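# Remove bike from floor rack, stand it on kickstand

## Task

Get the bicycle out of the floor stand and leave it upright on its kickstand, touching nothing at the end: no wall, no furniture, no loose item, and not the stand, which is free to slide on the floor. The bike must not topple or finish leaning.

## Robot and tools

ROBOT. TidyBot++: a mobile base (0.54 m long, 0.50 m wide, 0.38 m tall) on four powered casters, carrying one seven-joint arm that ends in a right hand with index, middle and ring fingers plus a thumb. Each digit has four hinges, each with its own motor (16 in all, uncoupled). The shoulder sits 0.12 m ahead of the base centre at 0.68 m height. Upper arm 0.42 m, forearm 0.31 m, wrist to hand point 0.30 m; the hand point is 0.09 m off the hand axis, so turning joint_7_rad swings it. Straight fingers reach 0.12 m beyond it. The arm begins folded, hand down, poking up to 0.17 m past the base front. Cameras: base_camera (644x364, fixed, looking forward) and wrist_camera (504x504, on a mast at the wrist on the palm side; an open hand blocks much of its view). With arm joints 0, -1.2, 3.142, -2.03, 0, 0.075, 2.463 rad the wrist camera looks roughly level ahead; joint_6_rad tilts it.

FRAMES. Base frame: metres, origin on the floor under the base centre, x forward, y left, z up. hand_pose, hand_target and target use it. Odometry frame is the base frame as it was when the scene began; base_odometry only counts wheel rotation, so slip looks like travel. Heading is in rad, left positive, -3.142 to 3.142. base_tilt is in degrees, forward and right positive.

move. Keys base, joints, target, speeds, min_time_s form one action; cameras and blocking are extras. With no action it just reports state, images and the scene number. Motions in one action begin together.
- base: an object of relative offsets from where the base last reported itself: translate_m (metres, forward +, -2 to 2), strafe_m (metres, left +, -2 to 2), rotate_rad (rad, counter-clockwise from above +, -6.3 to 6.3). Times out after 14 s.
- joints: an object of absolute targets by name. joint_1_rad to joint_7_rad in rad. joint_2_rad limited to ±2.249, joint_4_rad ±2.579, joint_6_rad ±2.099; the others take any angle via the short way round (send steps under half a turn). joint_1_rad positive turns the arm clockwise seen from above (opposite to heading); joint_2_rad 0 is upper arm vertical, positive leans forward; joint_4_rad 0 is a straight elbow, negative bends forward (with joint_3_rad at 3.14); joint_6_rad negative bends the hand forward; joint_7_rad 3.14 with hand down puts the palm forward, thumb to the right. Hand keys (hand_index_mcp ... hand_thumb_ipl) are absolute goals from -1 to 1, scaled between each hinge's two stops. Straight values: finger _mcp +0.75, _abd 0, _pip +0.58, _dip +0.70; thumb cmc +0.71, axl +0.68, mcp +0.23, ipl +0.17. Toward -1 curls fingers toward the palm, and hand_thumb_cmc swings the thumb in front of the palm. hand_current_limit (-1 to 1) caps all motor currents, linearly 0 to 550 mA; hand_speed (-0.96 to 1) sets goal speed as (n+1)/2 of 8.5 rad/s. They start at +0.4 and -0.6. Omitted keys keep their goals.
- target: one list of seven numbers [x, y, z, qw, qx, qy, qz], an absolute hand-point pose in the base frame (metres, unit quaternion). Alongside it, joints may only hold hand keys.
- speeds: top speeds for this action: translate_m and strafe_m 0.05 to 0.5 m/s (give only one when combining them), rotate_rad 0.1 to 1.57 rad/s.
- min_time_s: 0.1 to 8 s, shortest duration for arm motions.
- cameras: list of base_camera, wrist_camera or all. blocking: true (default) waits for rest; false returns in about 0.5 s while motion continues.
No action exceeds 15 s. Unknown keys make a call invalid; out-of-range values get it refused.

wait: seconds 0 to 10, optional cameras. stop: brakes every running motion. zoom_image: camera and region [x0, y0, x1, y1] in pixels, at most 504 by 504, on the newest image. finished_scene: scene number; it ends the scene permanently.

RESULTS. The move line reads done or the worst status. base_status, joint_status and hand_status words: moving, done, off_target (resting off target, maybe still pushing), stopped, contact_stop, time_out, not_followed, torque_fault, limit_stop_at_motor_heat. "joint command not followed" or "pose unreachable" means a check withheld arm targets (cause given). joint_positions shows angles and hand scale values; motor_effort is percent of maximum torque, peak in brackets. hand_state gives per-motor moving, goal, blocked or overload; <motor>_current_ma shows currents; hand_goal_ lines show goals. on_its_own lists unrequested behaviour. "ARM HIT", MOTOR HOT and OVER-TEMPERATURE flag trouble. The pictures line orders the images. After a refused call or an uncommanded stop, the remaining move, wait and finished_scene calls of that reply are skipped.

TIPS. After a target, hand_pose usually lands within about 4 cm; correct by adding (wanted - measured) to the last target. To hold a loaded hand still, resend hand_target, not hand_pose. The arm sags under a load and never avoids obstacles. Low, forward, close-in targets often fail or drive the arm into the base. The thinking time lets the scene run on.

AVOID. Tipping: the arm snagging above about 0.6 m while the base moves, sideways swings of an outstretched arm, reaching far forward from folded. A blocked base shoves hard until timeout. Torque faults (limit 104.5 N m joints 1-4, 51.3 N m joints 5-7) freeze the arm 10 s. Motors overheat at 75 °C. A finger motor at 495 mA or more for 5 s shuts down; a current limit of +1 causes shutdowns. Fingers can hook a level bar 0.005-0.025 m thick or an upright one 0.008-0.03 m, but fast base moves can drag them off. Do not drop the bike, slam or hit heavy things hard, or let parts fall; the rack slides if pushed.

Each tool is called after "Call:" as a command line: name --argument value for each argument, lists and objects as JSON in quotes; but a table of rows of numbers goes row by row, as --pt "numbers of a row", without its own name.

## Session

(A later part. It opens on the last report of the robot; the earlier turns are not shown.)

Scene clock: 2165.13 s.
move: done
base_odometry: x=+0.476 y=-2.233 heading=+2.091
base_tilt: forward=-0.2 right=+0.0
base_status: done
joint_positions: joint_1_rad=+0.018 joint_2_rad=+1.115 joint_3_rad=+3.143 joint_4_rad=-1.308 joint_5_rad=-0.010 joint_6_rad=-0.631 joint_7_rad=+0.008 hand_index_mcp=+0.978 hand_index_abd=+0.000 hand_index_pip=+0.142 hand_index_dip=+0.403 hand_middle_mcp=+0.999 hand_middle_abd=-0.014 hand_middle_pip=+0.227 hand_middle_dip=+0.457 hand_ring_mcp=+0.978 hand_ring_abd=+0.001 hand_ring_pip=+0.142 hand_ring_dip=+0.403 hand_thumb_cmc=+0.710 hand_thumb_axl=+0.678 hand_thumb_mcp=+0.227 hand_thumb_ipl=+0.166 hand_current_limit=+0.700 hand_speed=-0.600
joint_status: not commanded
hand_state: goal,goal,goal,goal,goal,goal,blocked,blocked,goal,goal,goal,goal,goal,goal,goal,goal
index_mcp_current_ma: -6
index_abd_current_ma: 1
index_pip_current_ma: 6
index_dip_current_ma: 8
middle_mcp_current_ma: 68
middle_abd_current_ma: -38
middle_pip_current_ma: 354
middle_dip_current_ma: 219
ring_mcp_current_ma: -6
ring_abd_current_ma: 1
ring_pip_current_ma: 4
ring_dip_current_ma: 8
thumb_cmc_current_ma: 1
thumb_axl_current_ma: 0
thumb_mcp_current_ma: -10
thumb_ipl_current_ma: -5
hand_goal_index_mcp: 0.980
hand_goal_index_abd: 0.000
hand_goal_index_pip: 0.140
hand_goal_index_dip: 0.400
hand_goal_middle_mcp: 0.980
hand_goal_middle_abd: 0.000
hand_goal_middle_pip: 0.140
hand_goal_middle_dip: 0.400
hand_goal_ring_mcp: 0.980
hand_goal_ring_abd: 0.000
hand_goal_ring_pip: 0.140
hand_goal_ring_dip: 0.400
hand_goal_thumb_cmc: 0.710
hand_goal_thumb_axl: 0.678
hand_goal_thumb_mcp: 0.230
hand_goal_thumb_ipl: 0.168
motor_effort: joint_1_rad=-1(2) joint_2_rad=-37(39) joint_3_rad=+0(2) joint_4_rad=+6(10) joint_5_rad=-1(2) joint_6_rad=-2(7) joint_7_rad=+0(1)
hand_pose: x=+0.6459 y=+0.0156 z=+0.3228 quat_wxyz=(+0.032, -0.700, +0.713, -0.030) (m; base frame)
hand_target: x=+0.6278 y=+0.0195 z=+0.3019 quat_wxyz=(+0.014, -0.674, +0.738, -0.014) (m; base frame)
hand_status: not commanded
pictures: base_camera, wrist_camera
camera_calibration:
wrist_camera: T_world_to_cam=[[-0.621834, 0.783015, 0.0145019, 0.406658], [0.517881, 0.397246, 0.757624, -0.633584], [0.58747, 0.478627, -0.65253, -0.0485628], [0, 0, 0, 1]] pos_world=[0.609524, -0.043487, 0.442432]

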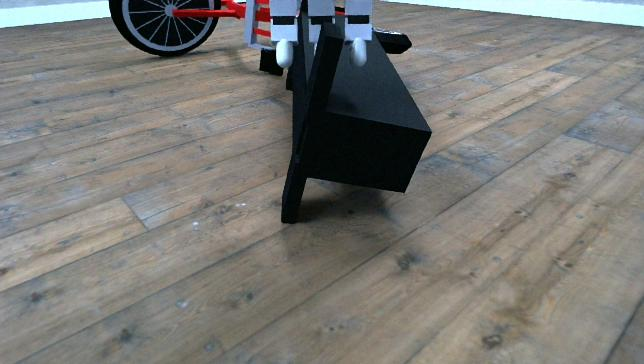

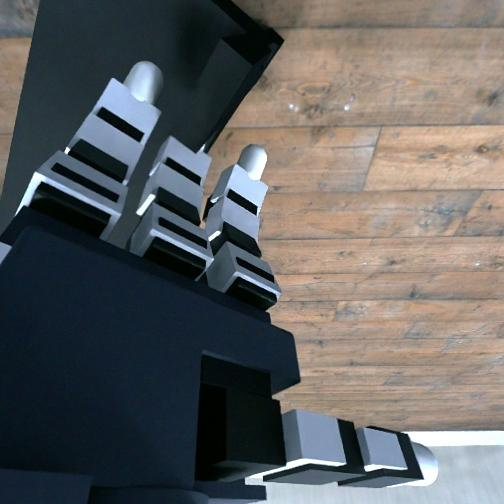

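Call:
move --base '{"translate_m": 0.1}' --speeds '{"translate_m": 0.1}'

Call:
move --joints '{"joint_2_rad": 0.85, "joint_4_rad": -1.35, "joint_6_rad": -0.87}' --min_time_s 2.5 --cameras '["all"]'

Call:
move --joints '{"joint_1_rad": -0.5, "joint_2_rad": -0.8, "joint_3_rad": 3.142, "joint_4_rad": -2.0, "joint_5_rad": 0, "joint_6_rad": -1.0, "joint_7_rad": 2.4}' --min_time_s 4 --cameras '["all"]'

Scene clock: 2185.17 s.
move: done
base_odometry: x=+0.426 y=-2.147 heading=+2.091
base_tilt: forward=-0.3 right=+0.0
base_status: done
joint_positions: joint_1_rad=+0.018 joint_2_rad=+1.117 joint_3_rad=+3.143 joint_4_rad=-1.309 joint_5_rad=-0.010 joint_6_rad=-0.631 joint_7_rad=+0.008 hand_index_mcp=+0.978 hand_index_abd=+0.000 hand_index_pip=+0.142 hand_index_dip=+0.403 hand_middle_mcp=+0.979 hand_middle_abd=-0.003 hand_middle_pip=+0.143 hand_middle_dip=+0.403 hand_ring_mcp=+0.978 hand_ring_abd=+0.001 hand_ring_pip=+0.142 hand_ring_dip=+0.403 hand_thumb_cmc=+0.710 hand_thumb_axl=+0.678 hand_thumb_mcp=+0.227 hand_thumb_ipl=+0.166 hand_current_limit=+0.700 hand_speed=-0.600
joint_status: not commanded
hand_state: goal,goal,goal,goal,goal,goal,goal,goal,goal,goal,goal,goal,goal,goal,goal,goal
index_mcp_current_ma: -6
index_abd_current_ma: 1
index_pip_current_ma: 6
index_dip_current_ma: 8
middle_mcp_current_ma: -3
middle_abd_current_ma: -7
middle_pip_current_ma: 7
middle_dip_current_ma: 9
ring_mcp_current_ma: -6
ring_abd_current_ma: 1
ring_pip_current_ma: 4
ring_dip_current_ma: 8
thumb_cmc_current_ma: 1
thumb_axl_current_ma: 0
thumb_mcp_current_ma: -10
thumb_ipl_current_ma: -5
hand_goal_index_mcp: 0.980
hand_goal_index_abd: 0.000
hand_goal_index_pip: 0.140
hand_goal_index_dip: 0.400
hand_goal_middle_mcp: 0.980
hand_goal_middle_abd: 0.000
hand_goal_middle_pip: 0.140
hand_goal_middle_dip: 0.400
hand_goal_ring_mcp: 0.980
hand_goal_ring_abd: 0.000
hand_goal_ring_pip: 0.140
hand_goal_ring_dip: 0.400
hand_goal_thumb_cmc: 0.710
hand_goal_thumb_axl: 0.678
hand_goal_thumb_mcp: 0.230
hand_goal_thumb_ipl: 0.168
motor_effort: joint_1_rad=+0(2) joint_2_rad=-39(40) joint_3_rad=+0(2) joint_4_rad=+10(11) joint_5_rad=-1(1) joint_6_rad=+1(2) joint_7_rad=+0(1)
hand_pose: x=+0.6449 y=+0.0156 z=+0.3219 quat_wxyz=(+0.032, -0.700, +0.713, -0.029) (m; base frame)
hand_target: x=+0.6278 y=+0.0195 z=+0.3019 quat_wxyz=(+0.014, -0.674, +0.738, -0.014) (m; base frame)
hand_status: not commanded
pictures: none

Scene clock: 2188.00 s.
move: done
base_odometry: x=+0.426 y=-2.147 heading=+2.091
base_tilt: forward=-0.3 right=+0.0
base_status: not commanded
joint_positions: joint_1_rad=+0.018 joint_2_rad=+0.853 joint_3_rad=+3.143 joint_4_rad=-1.317 joint_5_rad=-0.010 joint_6_rad=-0.811 joint_7_rad=+0.008 hand_index_mcp=+0.978 hand_index_abd=+0.000 hand_index_pip=+0.142 hand_index_dip=+0.403 hand_middle_mcp=+0.978 hand_middle_abd=-0.003 hand_middle_pip=+0.143 hand_middle_dip=+0.403 hand_ring_mcp=+0.978 hand_ring_abd=+0.001 hand_ring_pip=+0.142 hand_ring_dip=+0.403 hand_thumb_cmc=+0.710 hand_thumb_axl=+0.678 hand_thumb_mcp=+0.227 hand_thumb_ipl=+0.166 hand_current_limit=+0.700 hand_speed=-0.600
joint_status: all done
hand_state: goal,goal,goal,goal,goal,goal,goal,goal,goal,goal,goal,goal,goal,goal,goal,goal
index_mcp_current_ma: -6
index_abd_current_ma: 1
index_pip_current_ma: 6
index_dip_current_ma: 8
middle_mcp_current_ma: -4
middle_abd_current_ma: -7
middle_pip_current_ma: 6
middle_dip_current_ma: 9
ring_mcp_current_ma: -6
ring_abd_current_ma: 1
ring_pip_current_ma: 4
ring_dip_current_ma: 8
thumb_cmc_current_ma: 1
thumb_axl_current_ma: 0
thumb_mcp_current_ma: -10
thumb_ipl_current_ma: -5
hand_goal_index_mcp: 0.980
hand_goal_index_abd: 0.000
hand_goal_index_pip: 0.140
hand_goal_index_dip: 0.400
hand_goal_middle_mcp: 0.980
hand_goal_middle_abd: 0.000
hand_goal_middle_pip: 0.140
hand_goal_middle_dip: 0.400
hand_goal_ring_mcp: 0.980
hand_goal_ring_abd: 0.000
hand_goal_ring_pip: 0.140
hand_goal_ring_dip: 0.400
hand_goal_thumb_cmc: 0.710
hand_goal_thumb_axl: 0.678
hand_goal_thumb_mcp: 0.230
hand_goal_thumb_ipl: 0.168
motor_effort: joint_1_rad=-1(1) joint_2_rad=-37(40) joint_3_rad=+0(1) joint_4_rad=+13(13) joint_5_rad=+0(1) joint_6_rad=+2(3) joint_7_rad=+0(1)
hand_pose: x=+0.6600 y=+0.0157 z=+0.4703 quat_wxyz=(+0.058, -0.699, +0.711, -0.055) (m; base frame)
hand_target: x=+0.6284 y=+0.0195 z=+0.4679 quat_wxyz=(+0.026, -0.674, +0.738, -0.025) (m; base frame)
hand_status: not commanded
pictures: base_camera, wrist_camera
camera_calibration:
wrist_camera: T_world_to_cam=[[-0.62194, 0.782465, -0.0306517, 0.434607], [0.461165, 0.397629, 0.793233, -0.73203], [0.632865, 0.479208, -0.608146, -0.0114801], [0, 0, 0, 1]] pos_world=[0.615151, -0.0434874, 0.58701]

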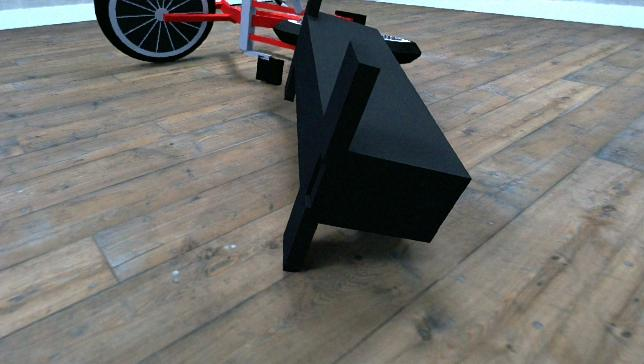

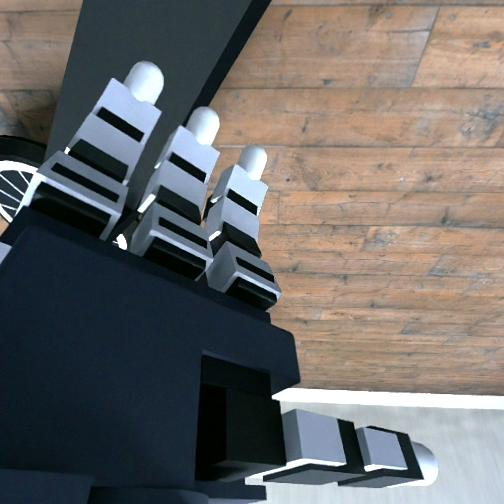

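Scene clock: 2192.67 s.
move: done
base_odometry: x=+0.426 y=-2.147 heading=+2.091
base_tilt: forward=-0.3 right=+0.0
base_status: not commanded
joint_positions: joint_1_rad=-0.472 joint_2_rad=-0.793 joint_3_rad=+3.143 joint_4_rad=-1.962 joint_5_rad=-0.010 joint_6_rad=-0.938 joint_7_rad=+2.320 hand_index_mcp=+0.982 hand_index_abd=+0.000 hand_index_pip=+0.142 hand_index_dip=+0.403 hand_middle_mcp=+0.981 hand_middle_abd=+0.000 hand_middle_pip=+0.142 hand_middle_dip=+0.403 hand_ring_mcp=+0.982 hand_ring_abd=+0.001 hand_ring_pip=+0.142 hand_ring_dip=+0.403 hand_thumb_cmc=+0.712 hand_thumb_axl=+0.678 hand_thumb_mcp=+0.227 hand_thumb_ipl=+0.166 hand_current_limit=+0.700 hand_speed=-0.600
joint_status: all done
hand_state: goal,goal,goal,goal,goal,goal,goal,goal,goal,goal,goal,goal,goal,goal,goal,goal
index_mcp_current_ma: 4
index_abd_current_ma: 1
index_pip_current_ma: 6
index_dip_current_ma: 8
middle_mcp_current_ma: 3
middle_abd_current_ma: 0
middle_pip_current_ma: 5
middle_dip_current_ma: 8
ring_mcp_current_ma: 4
ring_abd_current_ma: 1
ring_pip_current_ma: 4
ring_dip_current_ma: 8
thumb_cmc_current_ma: 5
thumb_axl_current_ma: 0
thumb_mcp_current_ma: -10
thumb_ipl_current_ma: -5
hand_goal_index_mcp: 0.980
hand_goal_index_abd: 0.000
hand_goal_index_pip: 0.140
hand_goal_index_dip: 0.400
hand_goal_middle_mcp: 0.980
hand_goal_middle_abd: 0.000
hand_goal_middle_pip: 0.140
hand_goal_middle_dip: 0.400
hand_goal_ring_mcp: 0.980
hand_goal_ring_abd: 0.000
hand_goal_ring_pip: 0.140
hand_goal_ring_dip: 0.400
hand_goal_thumb_cmc: 0.710
hand_goal_thumb_axl: 0.678
hand_goal_thumb_mcp: 0.230
hand_goal_thumb_ipl: 0.168
motor_effort: joint_1_rad=-1(2) joint_2_rad=+6(39) joint_3_rad=+1(3) joint_4_rad=+17(18) joint_5_rad=-1(2) joint_6_rad=+8(9) joint_7_rad=+1(1)
hand_pose: x=+0.3934 y=+0.0563 z=+0.9808 quat_wxyz=(-0.063, -0.713, -0.497, -0.490) (m; base frame)
hand_target: x=+0.3845 y=+0.0619 z=+0.9497 quat_wxyz=(-0.074, -0.702, -0.550, -0.447) (m; base frame)
hand_status: not commanded
pictures: base_camera, wrist_camera
camera_calibration:
wrist_camera: T_world_to_cam=[[0.3401, -0.935909, -0.0916882, 0.0308359], [-0.9214, -0.31215, -0.231481, 0.558819], [0.188025, 0.163208, -0.968509, 0.994419], [0, 0, 0, 1]] pos_world=[0.317433, 0.0409976, 1.09529]

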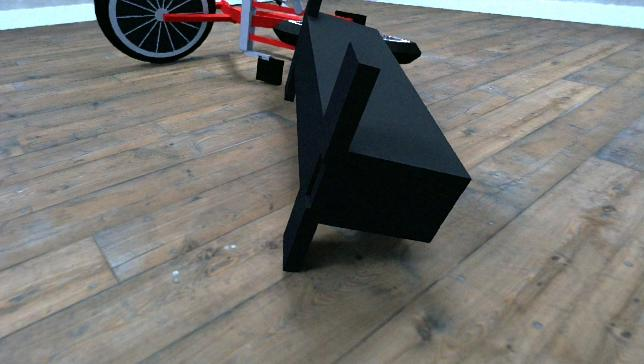

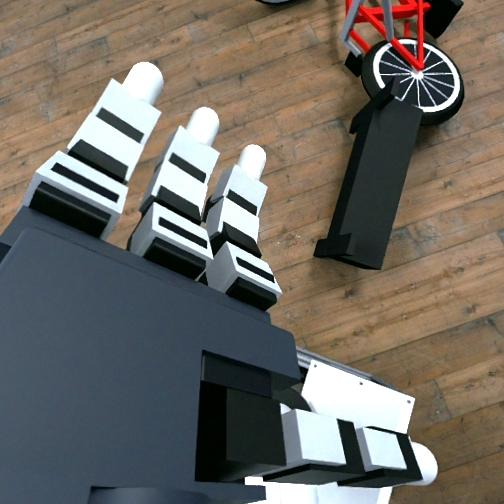

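Call:
zoom_image --camera "wrist_camera" --region '[310, 0, 490, 180]'

Call:
zoom_image --camera "base_camera" --region '[230, 0, 470, 120]'

Scaled by 2.800 from the camera's 504x504 image, which has a finer 720x720 frame.

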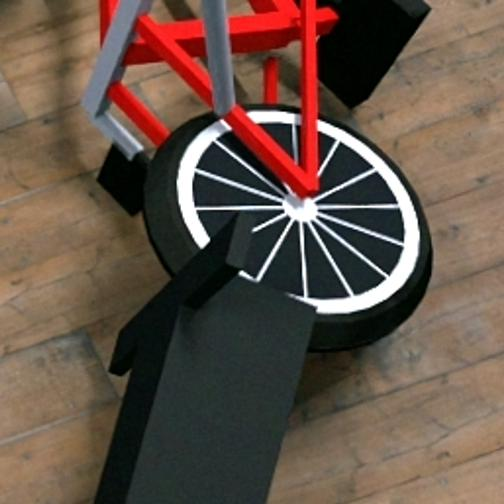

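Scaled by 2.100.

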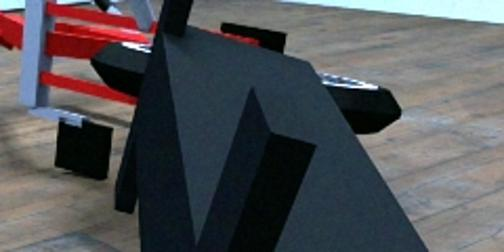

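Call:
move --base '{"strafe_m": -0.028}' --joints '{"joint_1_rad": 0.0, "joint_2_rad": 0.9, "joint_3_rad": 3.142, "joint_4_rad": -1.38, "joint_5_rad": 0, "joint_6_rad": -0.84, "joint_7_rad": -0.07, "hand_index_mcp": 1, "hand_middle_mcp": 1, "hand_ring_mcp": 1, "hand_index_pip": 1, "hand_middle_pip": 1, "hand_ring_pip": 1, "hand_index_dip": 1, "hand_middle_dip": 1, "hand_ring_dip": 1}' --min_time_s 4

Call:
move --joints '{"joint_2_rad": 1.204, "joint_4_rad": -1.37, "joint_6_rad": -0.52}' --min_time_s 3 --cameras '["all"]'

Scene clock: 2258.73 s.
move: done
base_odometry: x=+0.451 y=-2.133 heading=+2.091
base_tilt: forward=-0.3 right=+0.0
base_status: done
joint_positions: joint_1_rad=-0.024 joint_2_rad=+0.874 joint_3_rad=+3.143 joint_4_rad=-1.412 joint_5_rad=-0.010 joint_6_rad=-0.897 joint_7_rad=+0.010 hand_index_mcp=+0.995 hand_index_abd=+0.000 hand_index_pip=+0.995 hand_index_dip=+0.997 hand_middle_mcp=+0.996 hand_middle_abd=+0.000 hand_middle_pip=+0.996 hand_middle_dip=+0.997 hand_ring_mcp=+0.996 hand_ring_abd=+0.001 hand_ring_pip=+0.996 hand_ring_dip=+0.997 hand_thumb_cmc=+0.711 hand_thumb_axl=+0.678 hand_thumb_mcp=+0.227 hand_thumb_ipl=+0.166 hand_current_limit=+0.700 hand_speed=-0.600
joint_status: all done
hand_state: goal,goal,goal,goal,goal,goal,goal,goal,goal,goal,goal,goal,goal,goal,goal,goal
index_mcp_current_ma: -13
index_abd_current_ma: 1
index_pip_current_ma: -13
index_dip_current_ma: -8
middle_mcp_current_ma: -10
middle_abd_current_ma: 0
middle_pip_current_ma: -11
middle_dip_current_ma: -8
ring_mcp_current_ma: -12
ring_abd_current_ma: 1
ring_pip_current_ma: -11
ring_dip_current_ma: -8
thumb_cmc_current_ma: 1
thumb_axl_current_ma: 0
thumb_mcp_current_ma: -10
thumb_ipl_current_ma: -5
hand_goal_index_mcp: 1.000
hand_goal_index_abd: 0.000
hand_goal_index_pip: 1.000
hand_goal_index_dip: 1.000
hand_goal_middle_mcp: 1.000
hand_goal_middle_abd: 0.000
hand_goal_middle_pip: 1.000
hand_goal_middle_dip: 1.000
hand_goal_ring_mcp: 1.000
hand_goal_ring_abd: 0.000
hand_goal_ring_pip: 1.000
hand_goal_ring_dip: 1.000
hand_goal_thumb_cmc: 0.710
hand_goal_thumb_axl: 0.678
hand_goal_thumb_mcp: 0.230
hand_goal_thumb_ipl: 0.168
motor_effort: joint_1_rad=-1(2) joint_2_rad=-36(38) joint_3_rad=+0(3) joint_4_rad=+11(18) joint_5_rad=-1(2) joint_6_rad=+0(9) joint_7_rad=+0(1)
hand_pose: x=+0.5809 y=+0.0365 z=+0.4483 quat_wxyz=(-0.012, -0.716, +0.697, +0.017) (m; base frame)
hand_target: x=+0.6105 y=+0.0297 z=+0.4354 quat_wxyz=(+0.008, -0.682, +0.731, -0.007) (m; base frame)
hand_status: not commanded
pictures: none

Scene clock: 2262.03 s.
move: done
base_odometry: x=+0.451 y=-2.133 heading=+2.091
base_tilt: forward=-0.3 right=+0.0
base_status: not commanded
joint_positions: joint_1_rad=-0.024 joint_2_rad=+1.165 joint_3_rad=+3.143 joint_4_rad=-1.400 joint_5_rad=-0.010 joint_6_rad=-0.582 joint_7_rad=+0.008 hand_index_mcp=+0.995 hand_index_abd=+0.000 hand_index_pip=+0.995 hand_index_dip=+0.997 hand_middle_mcp=+1.000 hand_middle_abd=+0.003 hand_middle_pip=+1.000 hand_middle_dip=+1.000 hand_ring_mcp=+0.996 hand_ring_abd=+0.001 hand_ring_pip=+0.996 hand_ring_dip=+0.997 hand_thumb_cmc=+0.711 hand_thumb_axl=+0.678 hand_thumb_mcp=+0.227 hand_thumb_ipl=+0.166 hand_current_limit=+0.700 hand_speed=-0.600
joint_status: all done
hand_state: goal,goal,goal,goal,goal,goal,goal,goal,goal,goal,goal,goal,goal,goal,goal,goal
index_mcp_current_ma: -13
index_abd_current_ma: 1
index_pip_current_ma: -13
index_dip_current_ma: -8
middle_mcp_current_ma: 0
middle_abd_current_ma: 7
middle_pip_current_ma: 1
middle_dip_current_ma: 1
ring_mcp_current_ma: -12
ring_abd_current_ma: 1
ring_pip_current_ma: -11
ring_dip_current_ma: -8
thumb_cmc_current_ma: 1
thumb_axl_current_ma: 0
thumb_mcp_current_ma: -10
thumb_ipl_current_ma: -5
hand_goal_index_mcp: 1.000
hand_goal_index_abd: 0.000
hand_goal_index_pip: 1.000
hand_goal_index_dip: 1.000
hand_goal_middle_mcp: 1.000
hand_goal_middle_abd: 0.000
hand_goal_middle_pip: 1.000
hand_goal_middle_dip: 1.000
hand_goal_ring_mcp: 1.000
hand_goal_ring_abd: 0.000
hand_goal_ring_pip: 1.000
hand_goal_ring_dip: 1.000
hand_goal_thumb_cmc: 0.710
hand_goal_thumb_axl: 0.678
hand_goal_thumb_mcp: 0.230
hand_goal_thumb_ipl: 0.168
motor_effort: joint_1_rad=+0(1) joint_2_rad=-35(39) joint_3_rad=-1(1) joint_4_rad=+7(11) joint_5_rad=-1(1) joint_6_rad=+1(2) joint_7_rad=+0(1)
hand_pose: x=+0.5901 y=+0.0362 z=+0.2837 quat_wxyz=(+0.000, -0.715, +0.699, +0.003) (m; base frame)
hand_target: x=+0.6120 y=+0.0297 z=+0.2625 quat_wxyz=(+0.017, -0.682, +0.731, -0.016) (m; base frame)
hand_status: not commanded
pictures: base_camera, wrist_camera
camera_calibration:
wrist_camera: T_world_to_cam=[[-0.64987, 0.756594, 0.0723451, 0.357475], [0.568319, 0.420528, 0.707227, -0.599509], [0.504661, 0.500721, -0.703276, 0.0112803], [0, 0, 0, 1]] pos_world=[0.567332, -0.0240016, 0.40606]

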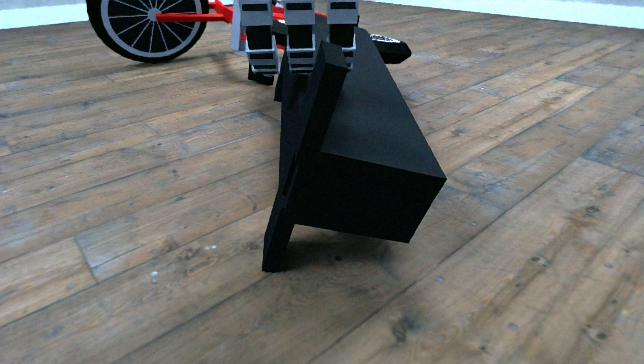

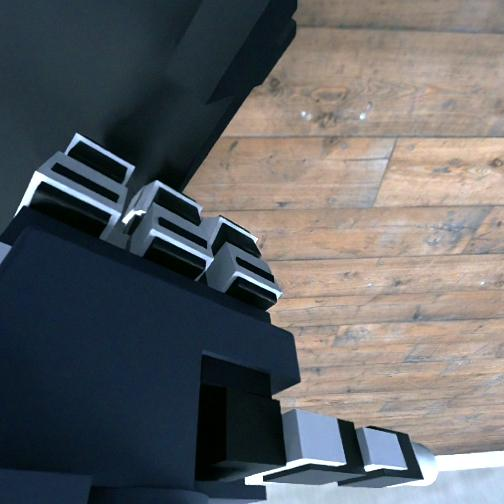

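Call:
move --base '{"strafe_m": -0.038}' --speeds '{"strafe_m": 0.1}'

Call:
move --base '{"translate_m": -0.15}' --speeds '{"translate_m": 0.06}' --cameras '["all"]'

Scene clock: 2269.93 s.
move: done
base_odometry: x=+0.484 y=-2.114 heading=+2.091
base_tilt: forward=-0.3 right=+0.0
base_status: done
joint_positions: joint_1_rad=-0.015 joint_2_rad=+1.170 joint_3_rad=+3.142 joint_4_rad=-1.398 joint_5_rad=-0.010 joint_6_rad=-0.574 joint_7_rad=+0.007 hand_index_mcp=+0.992 hand_index_abd=+0.003 hand_index_pip=+0.997 hand_index_dip=+0.999 hand_middle_mcp=+0.997 hand_middle_abd=+0.003 hand_middle_pip=+1.000 hand_middle_dip=+1.000 hand_ring_mcp=+0.996 hand_ring_abd=+0.001 hand_ring_pip=+0.996 hand_ring_dip=+0.997 hand_thumb_cmc=+0.711 hand_thumb_axl=+0.678 hand_thumb_mcp=+0.227 hand_thumb_ipl=+0.166 hand_current_limit=+0.700 hand_speed=-0.600
joint_status: not commanded
hand_state: goal,goal,goal,goal,goal,goal,goal,goal,goal,goal,goal,goal,goal,goal,goal,goal
index_mcp_current_ma: -23
index_abd_current_ma: 6
index_pip_current_ma: -6
index_dip_current_ma: -1
middle_mcp_current_ma: -7
middle_abd_current_ma: 6
middle_pip_current_ma: 0
middle_dip_current_ma: 0
ring_mcp_current_ma: -12
ring_abd_current_ma: 1
ring_pip_current_ma: -11
ring_dip_current_ma: -8
thumb_cmc_current_ma: 1
thumb_axl_current_ma: 0
thumb_mcp_current_ma: -10
thumb_ipl_current_ma: -5
hand_goal_index_mcp: 1.000
hand_goal_index_abd: 0.000
hand_goal_index_pip: 1.000
hand_goal_index_dip: 1.000
hand_goal_middle_mcp: 1.000
hand_goal_middle_abd: 0.000
hand_goal_middle_pip: 1.000
hand_goal_middle_dip: 1.000
hand_goal_ring_mcp: 1.000
hand_goal_ring_abd: 0.000
hand_goal_ring_pip: 1.000
hand_goal_ring_dip: 1.000
hand_goal_thumb_cmc: 0.710
hand_goal_thumb_axl: 0.678
hand_goal_thumb_mcp: 0.230
hand_goal_thumb_ipl: 0.168
motor_effort: joint_1_rad=+0(3) joint_2_rad=-38(39) joint_3_rad=+0(2) joint_4_rad=+8(9) joint_5_rad=+0(1) joint_6_rad=+1(2) joint_7_rad=+1(1)
hand_pose: x=+0.5918 y=+0.0329 z=+0.2808 quat_wxyz=(+0.002, -0.712, +0.702, +0.002) (m; base frame)
hand_target: x=+0.6120 y=+0.0297 z=+0.2625 quat_wxyz=(+0.017, -0.682, +0.731, -0.016) (m; base frame)
hand_status: not commanded
pictures: none

Scene clock: 2272.97 s.
move: done
base_odometry: x=+0.558 y=-2.244 heading=+2.091
base_tilt: forward=-0.3 right=+0.0
base_status: done
joint_positions: joint_1_rad=-0.015 joint_2_rad=+1.175 joint_3_rad=+3.142 joint_4_rad=-1.357 joint_5_rad=-0.010 joint_6_rad=-0.523 joint_7_rad=+0.006 hand_index_mcp=+0.992 hand_index_abd=+0.003 hand_index_pip=+0.997 hand_index_dip=+0.999 hand_middle_mcp=+0.996 hand_middle_abd=+0.003 hand_middle_pip=+1.000 hand_middle_dip=+1.000 hand_ring_mcp=+0.996 hand_ring_abd=+0.000 hand_ring_pip=+0.996 hand_ring_dip=+0.997 hand_thumb_cmc=+0.710 hand_thumb_axl=+0.678 hand_thumb_mcp=+0.227 hand_thumb_ipl=+0.166 hand_current_limit=+0.700 hand_speed=-0.600
joint_status: not commanded
hand_state: goal,goal,goal,goal,goal,goal,goal,goal,goal,goal,goal,goal,goal,goal,goal,goal
index_mcp_current_ma: -24
index_abd_current_ma: 6
index_pip_current_ma: -6
index_dip_current_ma: -1
middle_mcp_current_ma: -12
middle_abd_current_ma: 6
middle_pip_current_ma: 0
middle_dip_current_ma: 0
ring_mcp_current_ma: -12
ring_abd_current_ma: 0
ring_pip_current_ma: -11
ring_dip_current_ma: -8
thumb_cmc_current_ma: 1
thumb_axl_current_ma: 0
thumb_mcp_current_ma: -10
thumb_ipl_current_ma: -5
hand_goal_index_mcp: 1.000
hand_goal_index_abd: 0.000
hand_goal_index_pip: 1.000
hand_goal_index_dip: 1.000
hand_goal_middle_mcp: 1.000
hand_goal_middle_abd: 0.000
hand_goal_middle_pip: 1.000
hand_goal_middle_dip: 1.000
hand_goal_ring_mcp: 1.000
hand_goal_ring_abd: 0.000
hand_goal_ring_pip: 1.000
hand_goal_ring_dip: 1.000
hand_goal_thumb_cmc: 0.710
hand_goal_thumb_axl: 0.678
hand_goal_thumb_mcp: 0.230
hand_goal_thumb_ipl: 0.168
motor_effort: joint_1_rad=-1(2) joint_2_rad=-38(40) joint_3_rad=+0(2) joint_4_rad=+8(10) joint_5_rad=-1(2) joint_6_rad=+1(6) joint_7_rad=+0(1)
hand_pose: x=+0.6282 y=+0.0334 z=+0.2787 quat_wxyz=(+0.033, -0.711, +0.702, -0.029) (m; base frame)
hand_target: x=+0.6120 y=+0.0297 z=+0.2625 quat_wxyz=(+0.017, -0.682, +0.731, -0.016) (m; base frame)
hand_status: not commanded
pictures: base_camera, wrist_camera
camera_calibration:
wrist_camera: T_world_to_cam=[[-0.645632, 0.763496, 0.0152439, 0.397777], [0.506151, 0.412896, 0.757184, -0.591109], [0.571814, 0.496578, -0.653023, -0.0661245], [0, 0, 0, 1]] pos_world=[0.593819, -0.0267988, 0.398334]

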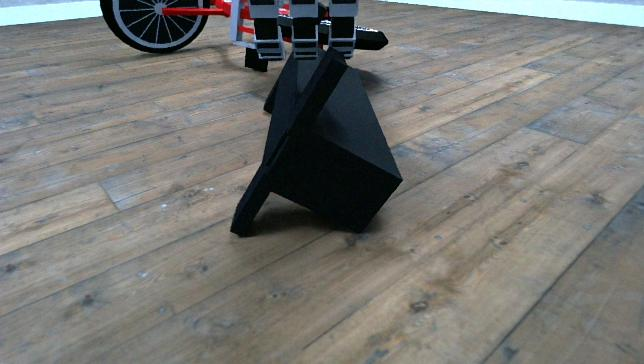

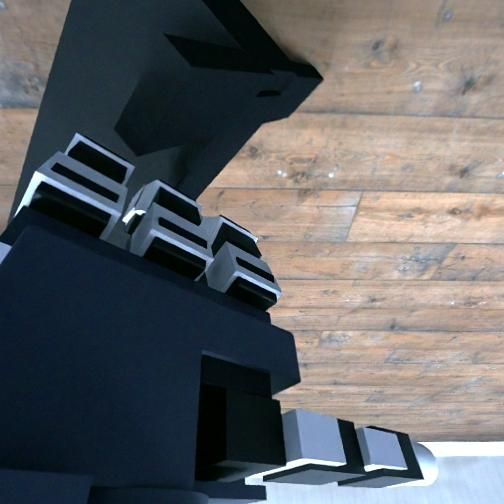

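Call:
move --joints '{"joint_1_rad": -0.5, "joint_2_rad": -0.8, "joint_3_rad": 3.142, "joint_4_rad": -2.0, "joint_5_rad": 0, "joint_6_rad": -1.0, "joint_7_rad": 2.4}' --min_time_s 4 --cameras '["all"]'

Call:
zoom_image --camera "wrist_camera" --region '[284, 0, 504, 220]'

Call:
zoom_image --camera "base_camera" --region '[200, 0, 460, 130]'

Scene clock: 2285.37 s.
move: done
base_odometry: x=+0.558 y=-2.244 heading=+2.091
base_tilt: forward=-0.3 right=+0.0
base_status: not commanded
joint_positions: joint_1_rad=-0.472 joint_2_rad=-0.792 joint_3_rad=+3.142 joint_4_rad=-1.962 joint_5_rad=-0.010 joint_6_rad=-0.937 joint_7_rad=+2.320 hand_index_mcp=+0.999 hand_index_abd=+0.003 hand_index_pip=+0.997 hand_index_dip=+0.999 hand_middle_mcp=+1.000 hand_middle_abd=+0.003 hand_middle_pip=+1.000 hand_middle_dip=+1.000 hand_ring_mcp=+1.000 hand_ring_abd=+0.000 hand_ring_pip=+0.997 hand_ring_dip=+0.997 hand_thumb_cmc=+0.712 hand_thumb_axl=+0.678 hand_thumb_mcp=+0.227 hand_thumb_ipl=+0.166 hand_current_limit=+0.700 hand_speed=-0.600
joint_status: all done
hand_state: goal,goal,goal,goal,goal,goal,goal,goal,goal,goal,goal,goal,goal,goal,goal,goal
index_mcp_current_ma: -1
index_abd_current_ma: 6
index_pip_current_ma: -6
index_dip_current_ma: -1
middle_mcp_current_ma: -1
middle_abd_current_ma: 6
middle_pip_current_ma: 0
middle_dip_current_ma: 0
ring_mcp_current_ma: -1
ring_abd_current_ma: 0
ring_pip_current_ma: -8
ring_dip_current_ma: -8
thumb_cmc_current_ma: 5
thumb_axl_current_ma: 0
thumb_mcp_current_ma: -10
thumb_ipl_current_ma: -5
hand_goal_index_mcp: 1.000
hand_goal_index_abd: 0.000
hand_goal_index_pip: 1.000
hand_goal_index_dip: 1.000
hand_goal_middle_mcp: 1.000
hand_goal_middle_abd: 0.000
hand_goal_middle_pip: 1.000
hand_goal_middle_dip: 1.000
hand_goal_ring_mcp: 1.000
hand_goal_ring_abd: 0.000
hand_goal_ring_pip: 1.000
hand_goal_ring_dip: 1.000
hand_goal_thumb_cmc: 0.710
hand_goal_thumb_axl: 0.678
hand_goal_thumb_mcp: 0.230
hand_goal_thumb_ipl: 0.168
motor_effort: joint_1_rad=-1(2) joint_2_rad=+6(42) joint_3_rad=+1(2) joint_4_rad=+17(18) joint_5_rad=-1(2) joint_6_rad=+8(9) joint_7_rad=+0(2)
hand_pose: x=+0.3937 y=+0.0568 z=+0.9809 quat_wxyz=(-0.063, -0.712, -0.498, -0.491) (m; base frame)
hand_target: x=+0.3845 y=+0.0619 z=+0.9497 quat_wxyz=(-0.074, -0.702, -0.549, -0.447) (m; base frame)
hand_status: not commanded
pictures: base_camera, wrist_camera
camera_calibration:
wrist_camera: T_world_to_cam=[[0.340841, -0.935717, -0.0908951, 0.0301285], [-0.921045, -0.312982, -0.231773, 0.559429], [0.188425, 0.162716, -0.968514, 0.994298], [0, 0, 0, 1]] pos_world=[0.31764, 0.0414948, 1.09539]

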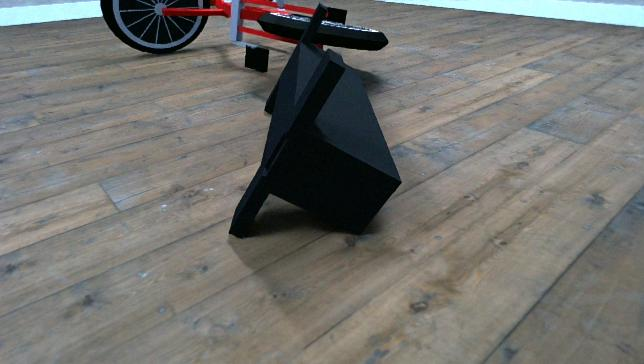

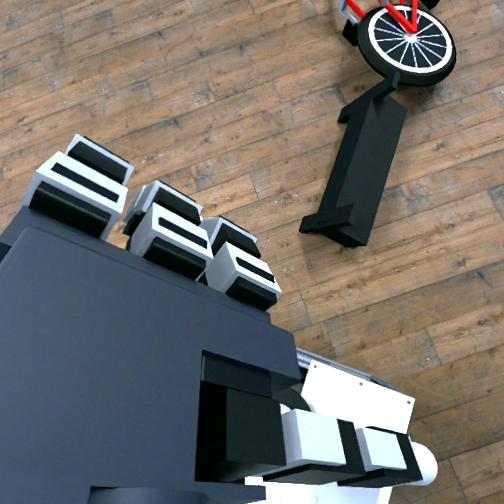

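Scaled by 2.291 from the camera's 504x504 image, which has a finer 720x720 frame.

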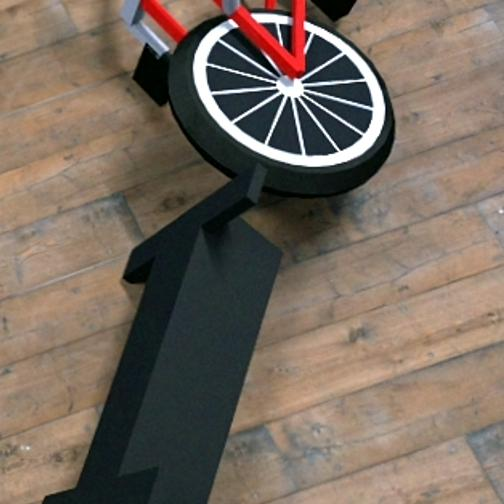

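Scaled by 1.938.

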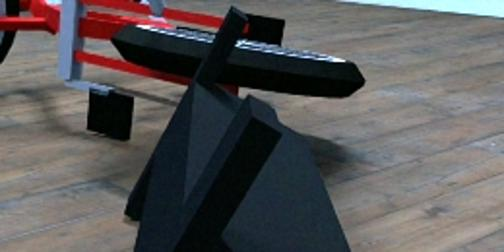

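Call:
move --base '{"translate_m": 0.09}' --joints '{"joint_1_rad": 0.05, "joint_2_rad": 0.9, "joint_3_rad": 3.142, "joint_4_rad": -1.38, "joint_5_rad": 0, "joint_6_rad": -0.84, "joint_7_rad": -0.07, "hand_index_mcp": 0.98, "hand_middle_mcp": 0.98, "hand_ring_mcp": 0.98, "hand_index_pip": 0.14, "hand_middle_pip": 0.14, "hand_ring_pip": 0.14, "hand_index_dip": 0.4, "hand_middle_dip": 0.4, "hand_ring_dip": 0.4}' --min_time_s 4

Call:
move --joints '{"joint_2_rad": 1.204, "joint_4_rad": -1.37, "joint_6_rad": -0.52}' --min_time_s 3 --cameras '["all"]'

Scene clock: 2307.77 s.
move: done
base_odometry: x=+0.514 y=-2.166 heading=+2.091
base_tilt: forward=-0.3 right=+0.0
base_status: done
joint_positions: joint_1_rad=+0.026 joint_2_rad=+0.874 joint_3_rad=+3.142 joint_4_rad=-1.412 joint_5_rad=-0.010 joint_6_rad=-0.897 joint_7_rad=+0.010 hand_index_mcp=+0.978 hand_index_abd=+0.003 hand_index_pip=+0.143 hand_index_dip=+0.403 hand_middle_mcp=+0.978 hand_middle_abd=+0.003 hand_middle_pip=+0.143 hand_middle_dip=+0.403 hand_ring_mcp=+0.978 hand_ring_abd=+0.000 hand_ring_pip=+0.143 hand_ring_dip=+0.403 hand_thumb_cmc=+0.711 hand_thumb_axl=+0.678 hand_thumb_mcp=+0.227 hand_thumb_ipl=+0.166 hand_current_limit=+0.700 hand_speed=-0.600
joint_status: all done
hand_state: goal,goal,goal,goal,goal,goal,goal,goal,goal,goal,goal,goal,goal,goal,goal,goal
index_mcp_current_ma: -5
index_abd_current_ma: 6
index_pip_current_ma: 7
index_dip_current_ma: 9
middle_mcp_current_ma: -4
middle_abd_current_ma: 6
middle_pip_current_ma: 6
middle_dip_current_ma: 9
ring_mcp_current_ma: -5
ring_abd_current_ma: 0
ring_pip_current_ma: 6
ring_dip_current_ma: 9
thumb_cmc_current_ma: 1
thumb_axl_current_ma: 0
thumb_mcp_current_ma: -10
thumb_ipl_current_ma: -5
hand_goal_index_mcp: 0.980
hand_goal_index_abd: 0.000
hand_goal_index_pip: 0.140
hand_goal_index_dip: 0.400
hand_goal_middle_mcp: 0.980
hand_goal_middle_abd: 0.000
hand_goal_middle_pip: 0.140
hand_goal_middle_dip: 0.400
hand_goal_ring_mcp: 0.980
hand_goal_ring_abd: 0.000
hand_goal_ring_pip: 0.140
hand_goal_ring_dip: 0.400
hand_goal_thumb_cmc: 0.710
hand_goal_thumb_axl: 0.678
hand_goal_thumb_mcp: 0.230
hand_goal_thumb_ipl: 0.168
motor_effort: joint_1_rad=-1(2) joint_2_rad=-36(38) joint_3_rad=+0(3) joint_4_rad=+10(18) joint_5_rad=-1(2) joint_6_rad=+0(9) joint_7_rad=+0(2)
hand_pose: x=+0.5822 y=+0.0137 z=+0.4483 quat_wxyz=(-0.012, -0.699, +0.715, +0.017) (m; base frame)
hand_target: x=+0.6114 y=+0.0051 z=+0.4354 quat_wxyz=(+0.008, -0.663, +0.748, -0.008) (m; base frame)
hand_status: not commanded
pictures: none

Scene clock: 2311.10 s.
move: done
base_odometry: x=+0.514 y=-2.166 heading=+2.091
base_tilt: forward=-0.3 right=+0.0
base_status: not commanded
joint_positions: joint_1_rad=+0.026 joint_2_rad=+1.168 joint_3_rad=+3.142 joint_4_rad=-1.400 joint_5_rad=-0.010 joint_6_rad=-0.579 joint_7_rad=+0.008 hand_index_mcp=+0.978 hand_index_abd=+0.003 hand_index_pip=+0.143 hand_index_dip=+0.403 hand_middle_mcp=+0.978 hand_middle_abd=+0.003 hand_middle_pip=+0.143 hand_middle_dip=+0.403 hand_ring_mcp=+0.978 hand_ring_abd=+0.000 hand_ring_pip=+0.143 hand_ring_dip=+0.403 hand_thumb_cmc=+0.711 hand_thumb_axl=+0.678 hand_thumb_mcp=+0.227 hand_thumb_ipl=+0.166 hand_current_limit=+0.700 hand_speed=-0.600
joint_status: all done
hand_state: goal,goal,goal,goal,goal,goal,goal,goal,goal,goal,goal,goal,goal,goal,goal,goal
index_mcp_current_ma: -5
index_abd_current_ma: 6
index_pip_current_ma: 7
index_dip_current_ma: 9
middle_mcp_current_ma: -4
middle_abd_current_ma: 6
middle_pip_current_ma: 6
middle_dip_current_ma: 9
ring_mcp_current_ma: -5
ring_abd_current_ma: 0
ring_pip_current_ma: 6
ring_dip_current_ma: 9
thumb_cmc_current_ma: 1
thumb_axl_current_ma: 0
thumb_mcp_current_ma: -10
thumb_ipl_current_ma: -5
hand_goal_index_mcp: 0.980
hand_goal_index_abd: 0.000
hand_goal_index_pip: 0.140
hand_goal_index_dip: 0.400
hand_goal_middle_mcp: 0.980
hand_goal_middle_abd: 0.000
hand_goal_middle_pip: 0.140
hand_goal_middle_dip: 0.400
hand_goal_ring_mcp: 0.980
hand_goal_ring_abd: 0.000
hand_goal_ring_pip: 0.140
hand_goal_ring_dip: 0.400
hand_goal_thumb_cmc: 0.710
hand_goal_thumb_axl: 0.678
hand_goal_thumb_mcp: 0.230
hand_goal_thumb_ipl: 0.168
motor_effort: joint_1_rad=+0(1) joint_2_rad=-38(39) joint_3_rad=+0(2) joint_4_rad=+8(11) joint_5_rad=+0(1) joint_6_rad=+0(2) joint_7_rad=+0(1)
hand_pose: x=+0.5907 y=+0.0131 z=+0.2818 quat_wxyz=(+0.000, -0.698, +0.716, +0.004) (m; base frame)
hand_target: x=+0.6129 y=+0.0050 z=+0.2626 quat_wxyz=(+0.017, -0.663, +0.748, -0.017) (m; base frame)
hand_status: not commanded
pictures: base_camera, wrist_camera
camera_calibration:
wrist_camera: T_world_to_cam=[[-0.611446, 0.787866, 0.0734906, 0.352116], [0.588833, 0.390997, 0.707387, -0.600613], [0.528592, 0.475803, -0.702995, 0.0073674], [0, 0, 0, 1]] pos_world=[0.565066, -0.0460877, 0.404168]

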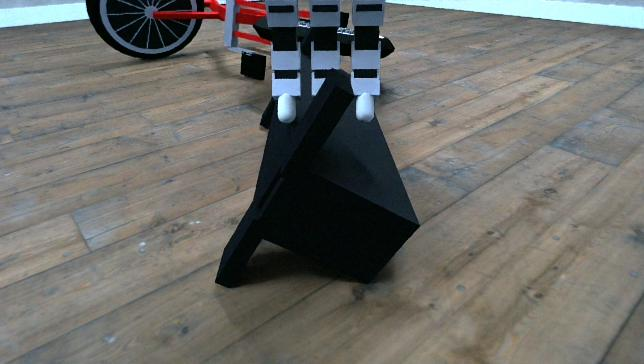

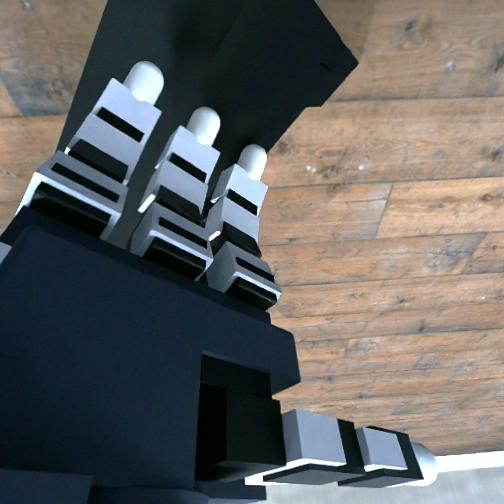

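Call:
move --base '{"translate_m": -0.45}' --speeds '{"translate_m": 0.1}' --cameras '["all"]'

Scene clock: 2322.03 s.
move: time_out
base_odometry: x=+0.736 y=-2.554 heading=+2.087
base_tilt: forward=-0.3 right=+0.0
base_status: translate_m time_out (by the wheels' count: -0.447 of -0.450)
joint_positions: joint_1_rad=+0.036 joint_2_rad=+1.170 joint_3_rad=+3.143 joint_4_rad=-1.382 joint_5_rad=-0.010 joint_6_rad=-0.555 joint_7_rad=+0.007 hand_index_mcp=+0.977 hand_index_abd=+0.008 hand_index_pip=+0.138 hand_index_dip=+0.399 hand_middle_mcp=+0.989 hand_middle_abd=-0.011 hand_middle_pip=+0.151 hand_middle_dip=+0.408 hand_ring_mcp=+0.977 hand_ring_abd=+0.000 hand_ring_pip=+0.142 hand_ring_dip=+0.403 hand_thumb_cmc=+0.710 hand_thumb_axl=+0.678 hand_thumb_mcp=+0.226 hand_thumb_ipl=+0.166 hand_current_limit=+0.700 hand_speed=-0.600
joint_status: not commanded
hand_state: goal,goal,goal,goal,goal,goal,goal,goal,goal,goal,goal,goal,goal,goal,goal,goal
index_mcp_current_ma: -9
index_abd_current_ma: 18
index_pip_current_ma: -4
index_dip_current_ma: -1
middle_mcp_current_ma: 28
middle_abd_current_ma: -27
middle_pip_current_ma: 32
middle_dip_current_ma: 21
ring_mcp_current_ma: -9
ring_abd_current_ma: 0
ring_pip_current_ma: 5
ring_dip_current_ma: 8
thumb_cmc_current_ma: 0
thumb_axl_current_ma: 0
thumb_mcp_current_ma: -12
thumb_ipl_current_ma: -5
hand_goal_index_mcp: 0.980
hand_goal_index_abd: 0.000
hand_goal_index_pip: 0.140
hand_goal_index_dip: 0.400
hand_goal_middle_mcp: 0.980
hand_goal_middle_abd: 0.000
hand_goal_middle_pip: 0.140
hand_goal_middle_dip: 0.400
hand_goal_ring_mcp: 0.980
hand_goal_ring_abd: 0.000
hand_goal_ring_pip: 0.140
hand_goal_ring_dip: 0.400
hand_goal_thumb_cmc: 0.710
hand_goal_thumb_axl: 0.678
hand_goal_thumb_mcp: 0.230
hand_goal_thumb_ipl: 0.168
motor_effort: joint_1_rad=-1(5) joint_2_rad=-37(39) joint_3_rad=+0(3) joint_4_rad=+7(9) joint_5_rad=+0(2) joint_6_rad=+0(2) joint_7_rad=+0(1)
hand_pose: x=+0.6070 y=+0.0076 z=+0.2805 quat_wxyz=(+0.013, -0.694, +0.720, -0.011) (m; base frame)
hand_target: x=+0.6129 y=+0.0050 z=+0.2626 quat_wxyz=(+0.017, -0.663, +0.748, -0.017) (m; base frame)
hand_status: not commanded
pictures: base_camera, wrist_camera
camera_calibration:
wrist_camera: T_world_to_cam=[[-0.605231, 0.794594, 0.0481229, 0.369783], [0.56522, 0.386378, 0.728861, -0.598833], [0.560555, 0.468329, -0.682968, -0.0244858], [0, 0, 0, 1]] pos_world=[0.576002, -0.0509843, 0.401948]

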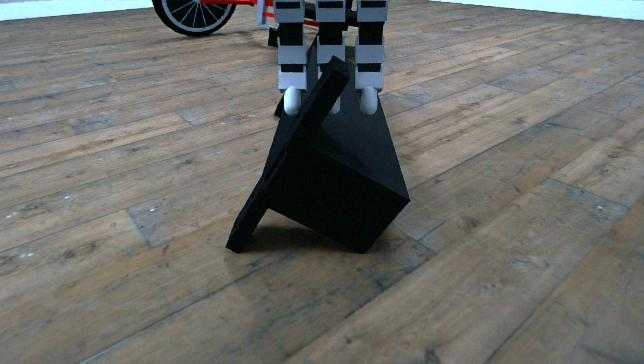

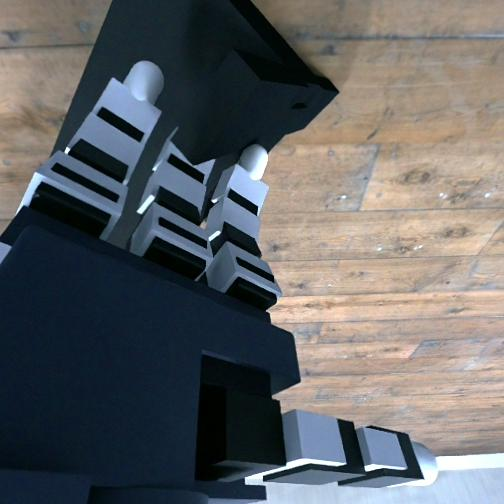

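Call:
move --base '{"translate_m": 0.03}' --speeds '{"translate_m": 0.1}'

Call:
move --base '{"strafe_m": -0.35}' --speeds '{"strafe_m": 0.12}' --cameras '["all"]'

Scene clock: 2335.70 s.
move: done
base_odometry: x=+0.721 y=-2.527 heading=+2.088
base_tilt: forward=-0.3 right=+0.0
base_status: done
joint_positions: joint_1_rad=+0.036 joint_2_rad=+1.170 joint_3_rad=+3.143 joint_4_rad=-1.382 joint_5_rad=-0.010 joint_6_rad=-0.555 joint_7_rad=+0.007 hand_index_mcp=+0.976 hand_index_abd=+0.003 hand_index_pip=+0.138 hand_index_dip=+0.399 hand_middle_mcp=+0.979 hand_middle_abd=-0.003 hand_middle_pip=+0.143 hand_middle_dip=+0.404 hand_ring_mcp=+0.977 hand_ring_abd=+0.000 hand_ring_pip=+0.142 hand_ring_dip=+0.403 hand_thumb_cmc=+0.710 hand_thumb_axl=+0.678 hand_thumb_mcp=+0.226 hand_thumb_ipl=+0.166 hand_current_limit=+0.700 hand_speed=-0.600
joint_status: not commanded
hand_state: goal,goal,goal,goal,goal,goal,goal,goal,goal,goal,goal,goal,goal,goal,goal,goal
index_mcp_current_ma: -12
index_abd_current_ma: 6
index_pip_current_ma: -4
index_dip_current_ma: -1
middle_mcp_current_ma: -1
middle_abd_current_ma: -7
middle_pip_current_ma: 8
middle_dip_current_ma: 9
ring_mcp_current_ma: -9
ring_abd_current_ma: 0
ring_pip_current_ma: 5
ring_dip_current_ma: 8
thumb_cmc_current_ma: 0
thumb_axl_current_ma: 0
thumb_mcp_current_ma: -12
thumb_ipl_current_ma: -5
hand_goal_index_mcp: 0.980
hand_goal_index_abd: 0.000
hand_goal_index_pip: 0.140
hand_goal_index_dip: 0.400
hand_goal_middle_mcp: 0.980
hand_goal_middle_abd: 0.000
hand_goal_middle_pip: 0.140
hand_goal_middle_dip: 0.400
hand_goal_ring_mcp: 0.980
hand_goal_ring_abd: 0.000
hand_goal_ring_pip: 0.140
hand_goal_ring_dip: 0.400
hand_goal_thumb_cmc: 0.710
hand_goal_thumb_axl: 0.678
hand_goal_thumb_mcp: 0.230
hand_goal_thumb_ipl: 0.168
motor_effort: joint_1_rad=-1(1) joint_2_rad=-38(39) joint_3_rad=+0(1) joint_4_rad=+7(10) joint_5_rad=+0(1) joint_6_rad=+1(2) joint_7_rad=+1(1)
hand_pose: x=+0.6071 y=+0.0076 z=+0.2804 quat_wxyz=(+0.013, -0.694, +0.720, -0.011) (m; base frame)
hand_target: x=+0.6129 y=+0.0050 z=+0.2626 quat_wxyz=(+0.017, -0.663, +0.748, -0.017) (m; base frame)
hand_status: not commanded
pictures: none

Scene clock: 2341.83 s.
move: time_out
base_odometry: x=+0.943 y=-2.401 heading=+2.093
base_tilt: forward=-0.3 right=+0.0
base_status: strafe_m time_out (by the wheels' count: -0.255 of -0.350)
joint_positions: joint_1_rad=+0.042 joint_2_rad=+1.173 joint_3_rad=+3.142 joint_4_rad=-1.381 joint_5_rad=-0.010 joint_6_rad=-0.555 joint_7_rad=+0.007 hand_index_mcp=+0.976 hand_index_abd=+0.002 hand_index_pip=+0.139 hand_index_dip=+0.399 hand_middle_mcp=+0.978 hand_middle_abd=-0.002 hand_middle_pip=+0.143 hand_middle_dip=+0.403 hand_ring_mcp=+0.977 hand_ring_abd=+0.000 hand_ring_pip=+0.142 hand_ring_dip=+0.403 hand_thumb_cmc=+0.710 hand_thumb_axl=+0.678 hand_thumb_mcp=+0.226 hand_thumb_ipl=+0.166 hand_current_limit=+0.700 hand_speed=-0.600
joint_status: not commanded
hand_state: goal,goal,goal,goal,goal,goal,goal,goal,goal,goal,goal,goal,goal,goal,goal,goal
index_mcp_current_ma: -11
index_abd_current_ma: 4
index_pip_current_ma: -3
index_dip_current_ma: -1
middle_mcp_current_ma: -5
middle_abd_current_ma: -5
middle_pip_current_ma: 6
middle_dip_current_ma: 8
ring_mcp_current_ma: -9
ring_abd_current_ma: 0
ring_pip_current_ma: 4
ring_dip_current_ma: 8
thumb_cmc_current_ma: 0
thumb_axl_current_ma: 0
thumb_mcp_current_ma: -12
thumb_ipl_current_ma: -5
hand_goal_index_mcp: 0.980
hand_goal_index_abd: 0.000
hand_goal_index_pip: 0.140
hand_goal_index_dip: 0.400
hand_goal_middle_mcp: 0.980
hand_goal_middle_abd: 0.000
hand_goal_middle_pip: 0.140
hand_goal_middle_dip: 0.400
hand_goal_ring_mcp: 0.980
hand_goal_ring_abd: 0.000
hand_goal_ring_pip: 0.140
hand_goal_ring_dip: 0.400
hand_goal_thumb_cmc: 0.710
hand_goal_thumb_axl: 0.678
hand_goal_thumb_mcp: 0.230
hand_goal_thumb_ipl: 0.168
motor_effort: joint_1_rad=-1(4) joint_2_rad=-38(41) joint_3_rad=+1(2) joint_4_rad=+8(12) joint_5_rad=-1(1) joint_6_rad=+1(3) joint_7_rad=+0(1)
hand_pose: x=+0.6071 y=+0.0048 z=+0.2794 quat_wxyz=(+0.013, -0.691, +0.722, -0.010) (m; base frame)
hand_target: x=+0.6129 y=+0.0050 z=+0.2626 quat_wxyz=(+0.017, -0.663, +0.748, -0.017) (m; base frame)
hand_status: not commanded
pictures: base_camera, wrist_camera
camera_calibration:
wrist_camera: T_world_to_cam=[[-0.600136, 0.798414, 0.0487003, 0.368871], [0.567779, 0.382309, 0.729017, -0.598527], [0.563439, 0.46516, -0.682761, -0.0258074], [0, 0, 0, 1]] pos_world=[0.575745, -0.0536844, 0.400752]

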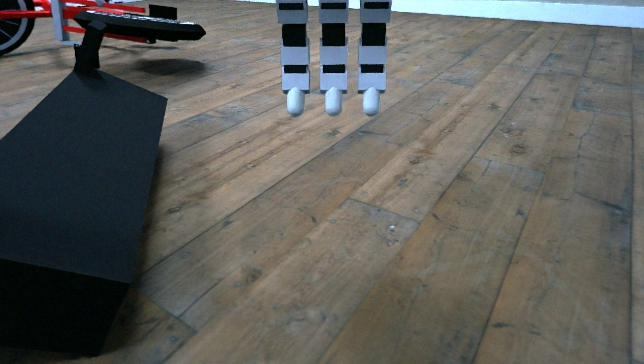

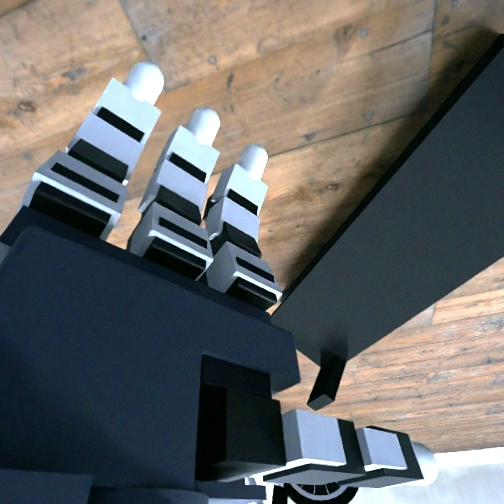

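Call:
move --joints '{"joint_1_rad": -0.8, "joint_2_rad": -0.8, "joint_3_rad": 3.142, "joint_4_rad": -2.0, "joint_5_rad": 0, "joint_6_rad": -1.0, "joint_7_rad": 2.4}' --min_time_s 4 --cameras '["all"]'

Scene clock: 2369.30 s.
move: done
base_odometry: x=+0.943 y=-2.401 heading=+2.093
base_tilt: forward=-0.3 right=+0.0
base_status: not commanded
joint_positions: joint_1_rad=-0.772 joint_2_rad=-0.792 joint_3_rad=+3.142 joint_4_rad=-1.962 joint_5_rad=-0.010 joint_6_rad=-0.937 joint_7_rad=+2.320 hand_index_mcp=+0.982 hand_index_abd=+0.002 hand_index_pip=+0.139 hand_index_dip=+0.399 hand_middle_mcp=+0.981 hand_middle_abd=+0.000 hand_middle_pip=+0.142 hand_middle_dip=+0.403 hand_ring_mcp=+0.982 hand_ring_abd=+0.000 hand_ring_pip=+0.142 hand_ring_dip=+0.403 hand_thumb_cmc=+0.712 hand_thumb_axl=+0.678 hand_thumb_mcp=+0.226 hand_thumb_ipl=+0.166 hand_current_limit=+0.700 hand_speed=-0.600
joint_status: all done
hand_state: goal,goal,goal,goal,goal,goal,goal,goal,goal,goal,goal,goal,goal,goal,goal,goal
index_mcp_current_ma: 4
index_abd_current_ma: 4
index_pip_current_ma: -3
index_dip_current_ma: -1
middle_mcp_current_ma: 3
middle_abd_current_ma: 0
middle_pip_current_ma: 5
middle_dip_current_ma: 8
ring_mcp_current_ma: 4
ring_abd_current_ma: 0
ring_pip_current_ma: 4
ring_dip_current_ma: 8
thumb_cmc_current_ma: 5
thumb_axl_current_ma: 0
thumb_mcp_current_ma: -12
thumb_ipl_current_ma: -5
hand_goal_index_mcp: 0.980
hand_goal_index_abd: 0.000
hand_goal_index_pip: 0.140
hand_goal_index_dip: 0.400
hand_goal_middle_mcp: 0.980
hand_goal_middle_abd: 0.000
hand_goal_middle_pip: 0.140
hand_goal_middle_dip: 0.400
hand_goal_ring_mcp: 0.980
hand_goal_ring_abd: 0.000
hand_goal_ring_pip: 0.140
hand_goal_ring_dip: 0.400
hand_goal_thumb_cmc: 0.710
hand_goal_thumb_axl: 0.678
hand_goal_thumb_mcp: 0.230
hand_goal_thumb_ipl: 0.168
motor_effort: joint_1_rad=+0(3) joint_2_rad=+7(42) joint_3_rad=+1(3) joint_4_rad=+17(18) joint_5_rad=-1(2) joint_6_rad=+8(9) joint_7_rad=+1(2)
hand_pose: x=+0.3646 y=+0.1354 z=+0.9810 quat_wxyz=(+0.011, -0.630, -0.599, -0.495) (m; base frame)
hand_target: x=+0.3544 y=+0.1376 z=+0.9497 quat_wxyz=(-0.007, -0.612, -0.648, -0.454) (m; base frame)
hand_status: not commanded
pictures: base_camera, wrist_camera
camera_calibration:
wrist_camera: T_world_to_cam=[[0.602014, -0.793233, -0.0914362, -0.00043111], [-0.787535, -0.570952, -0.231954, 0.543725], [0.131788, 0.211648, -0.96842, 1.00092], [0, 0, 0, 1]] pos_world=[0.296554, 0.0982563, 1.09539]

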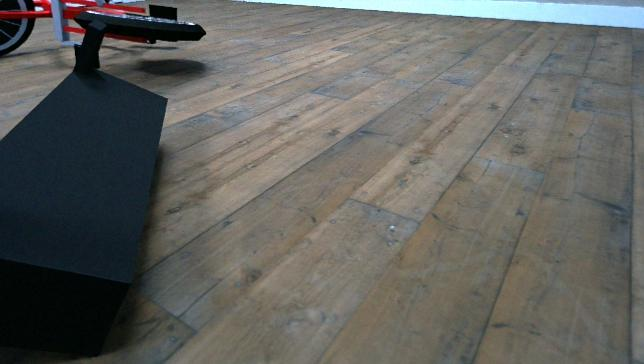

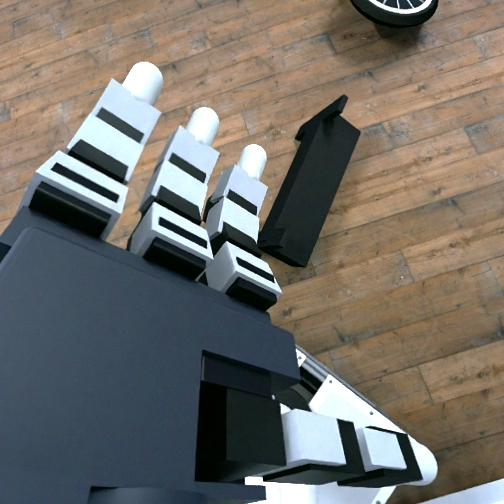

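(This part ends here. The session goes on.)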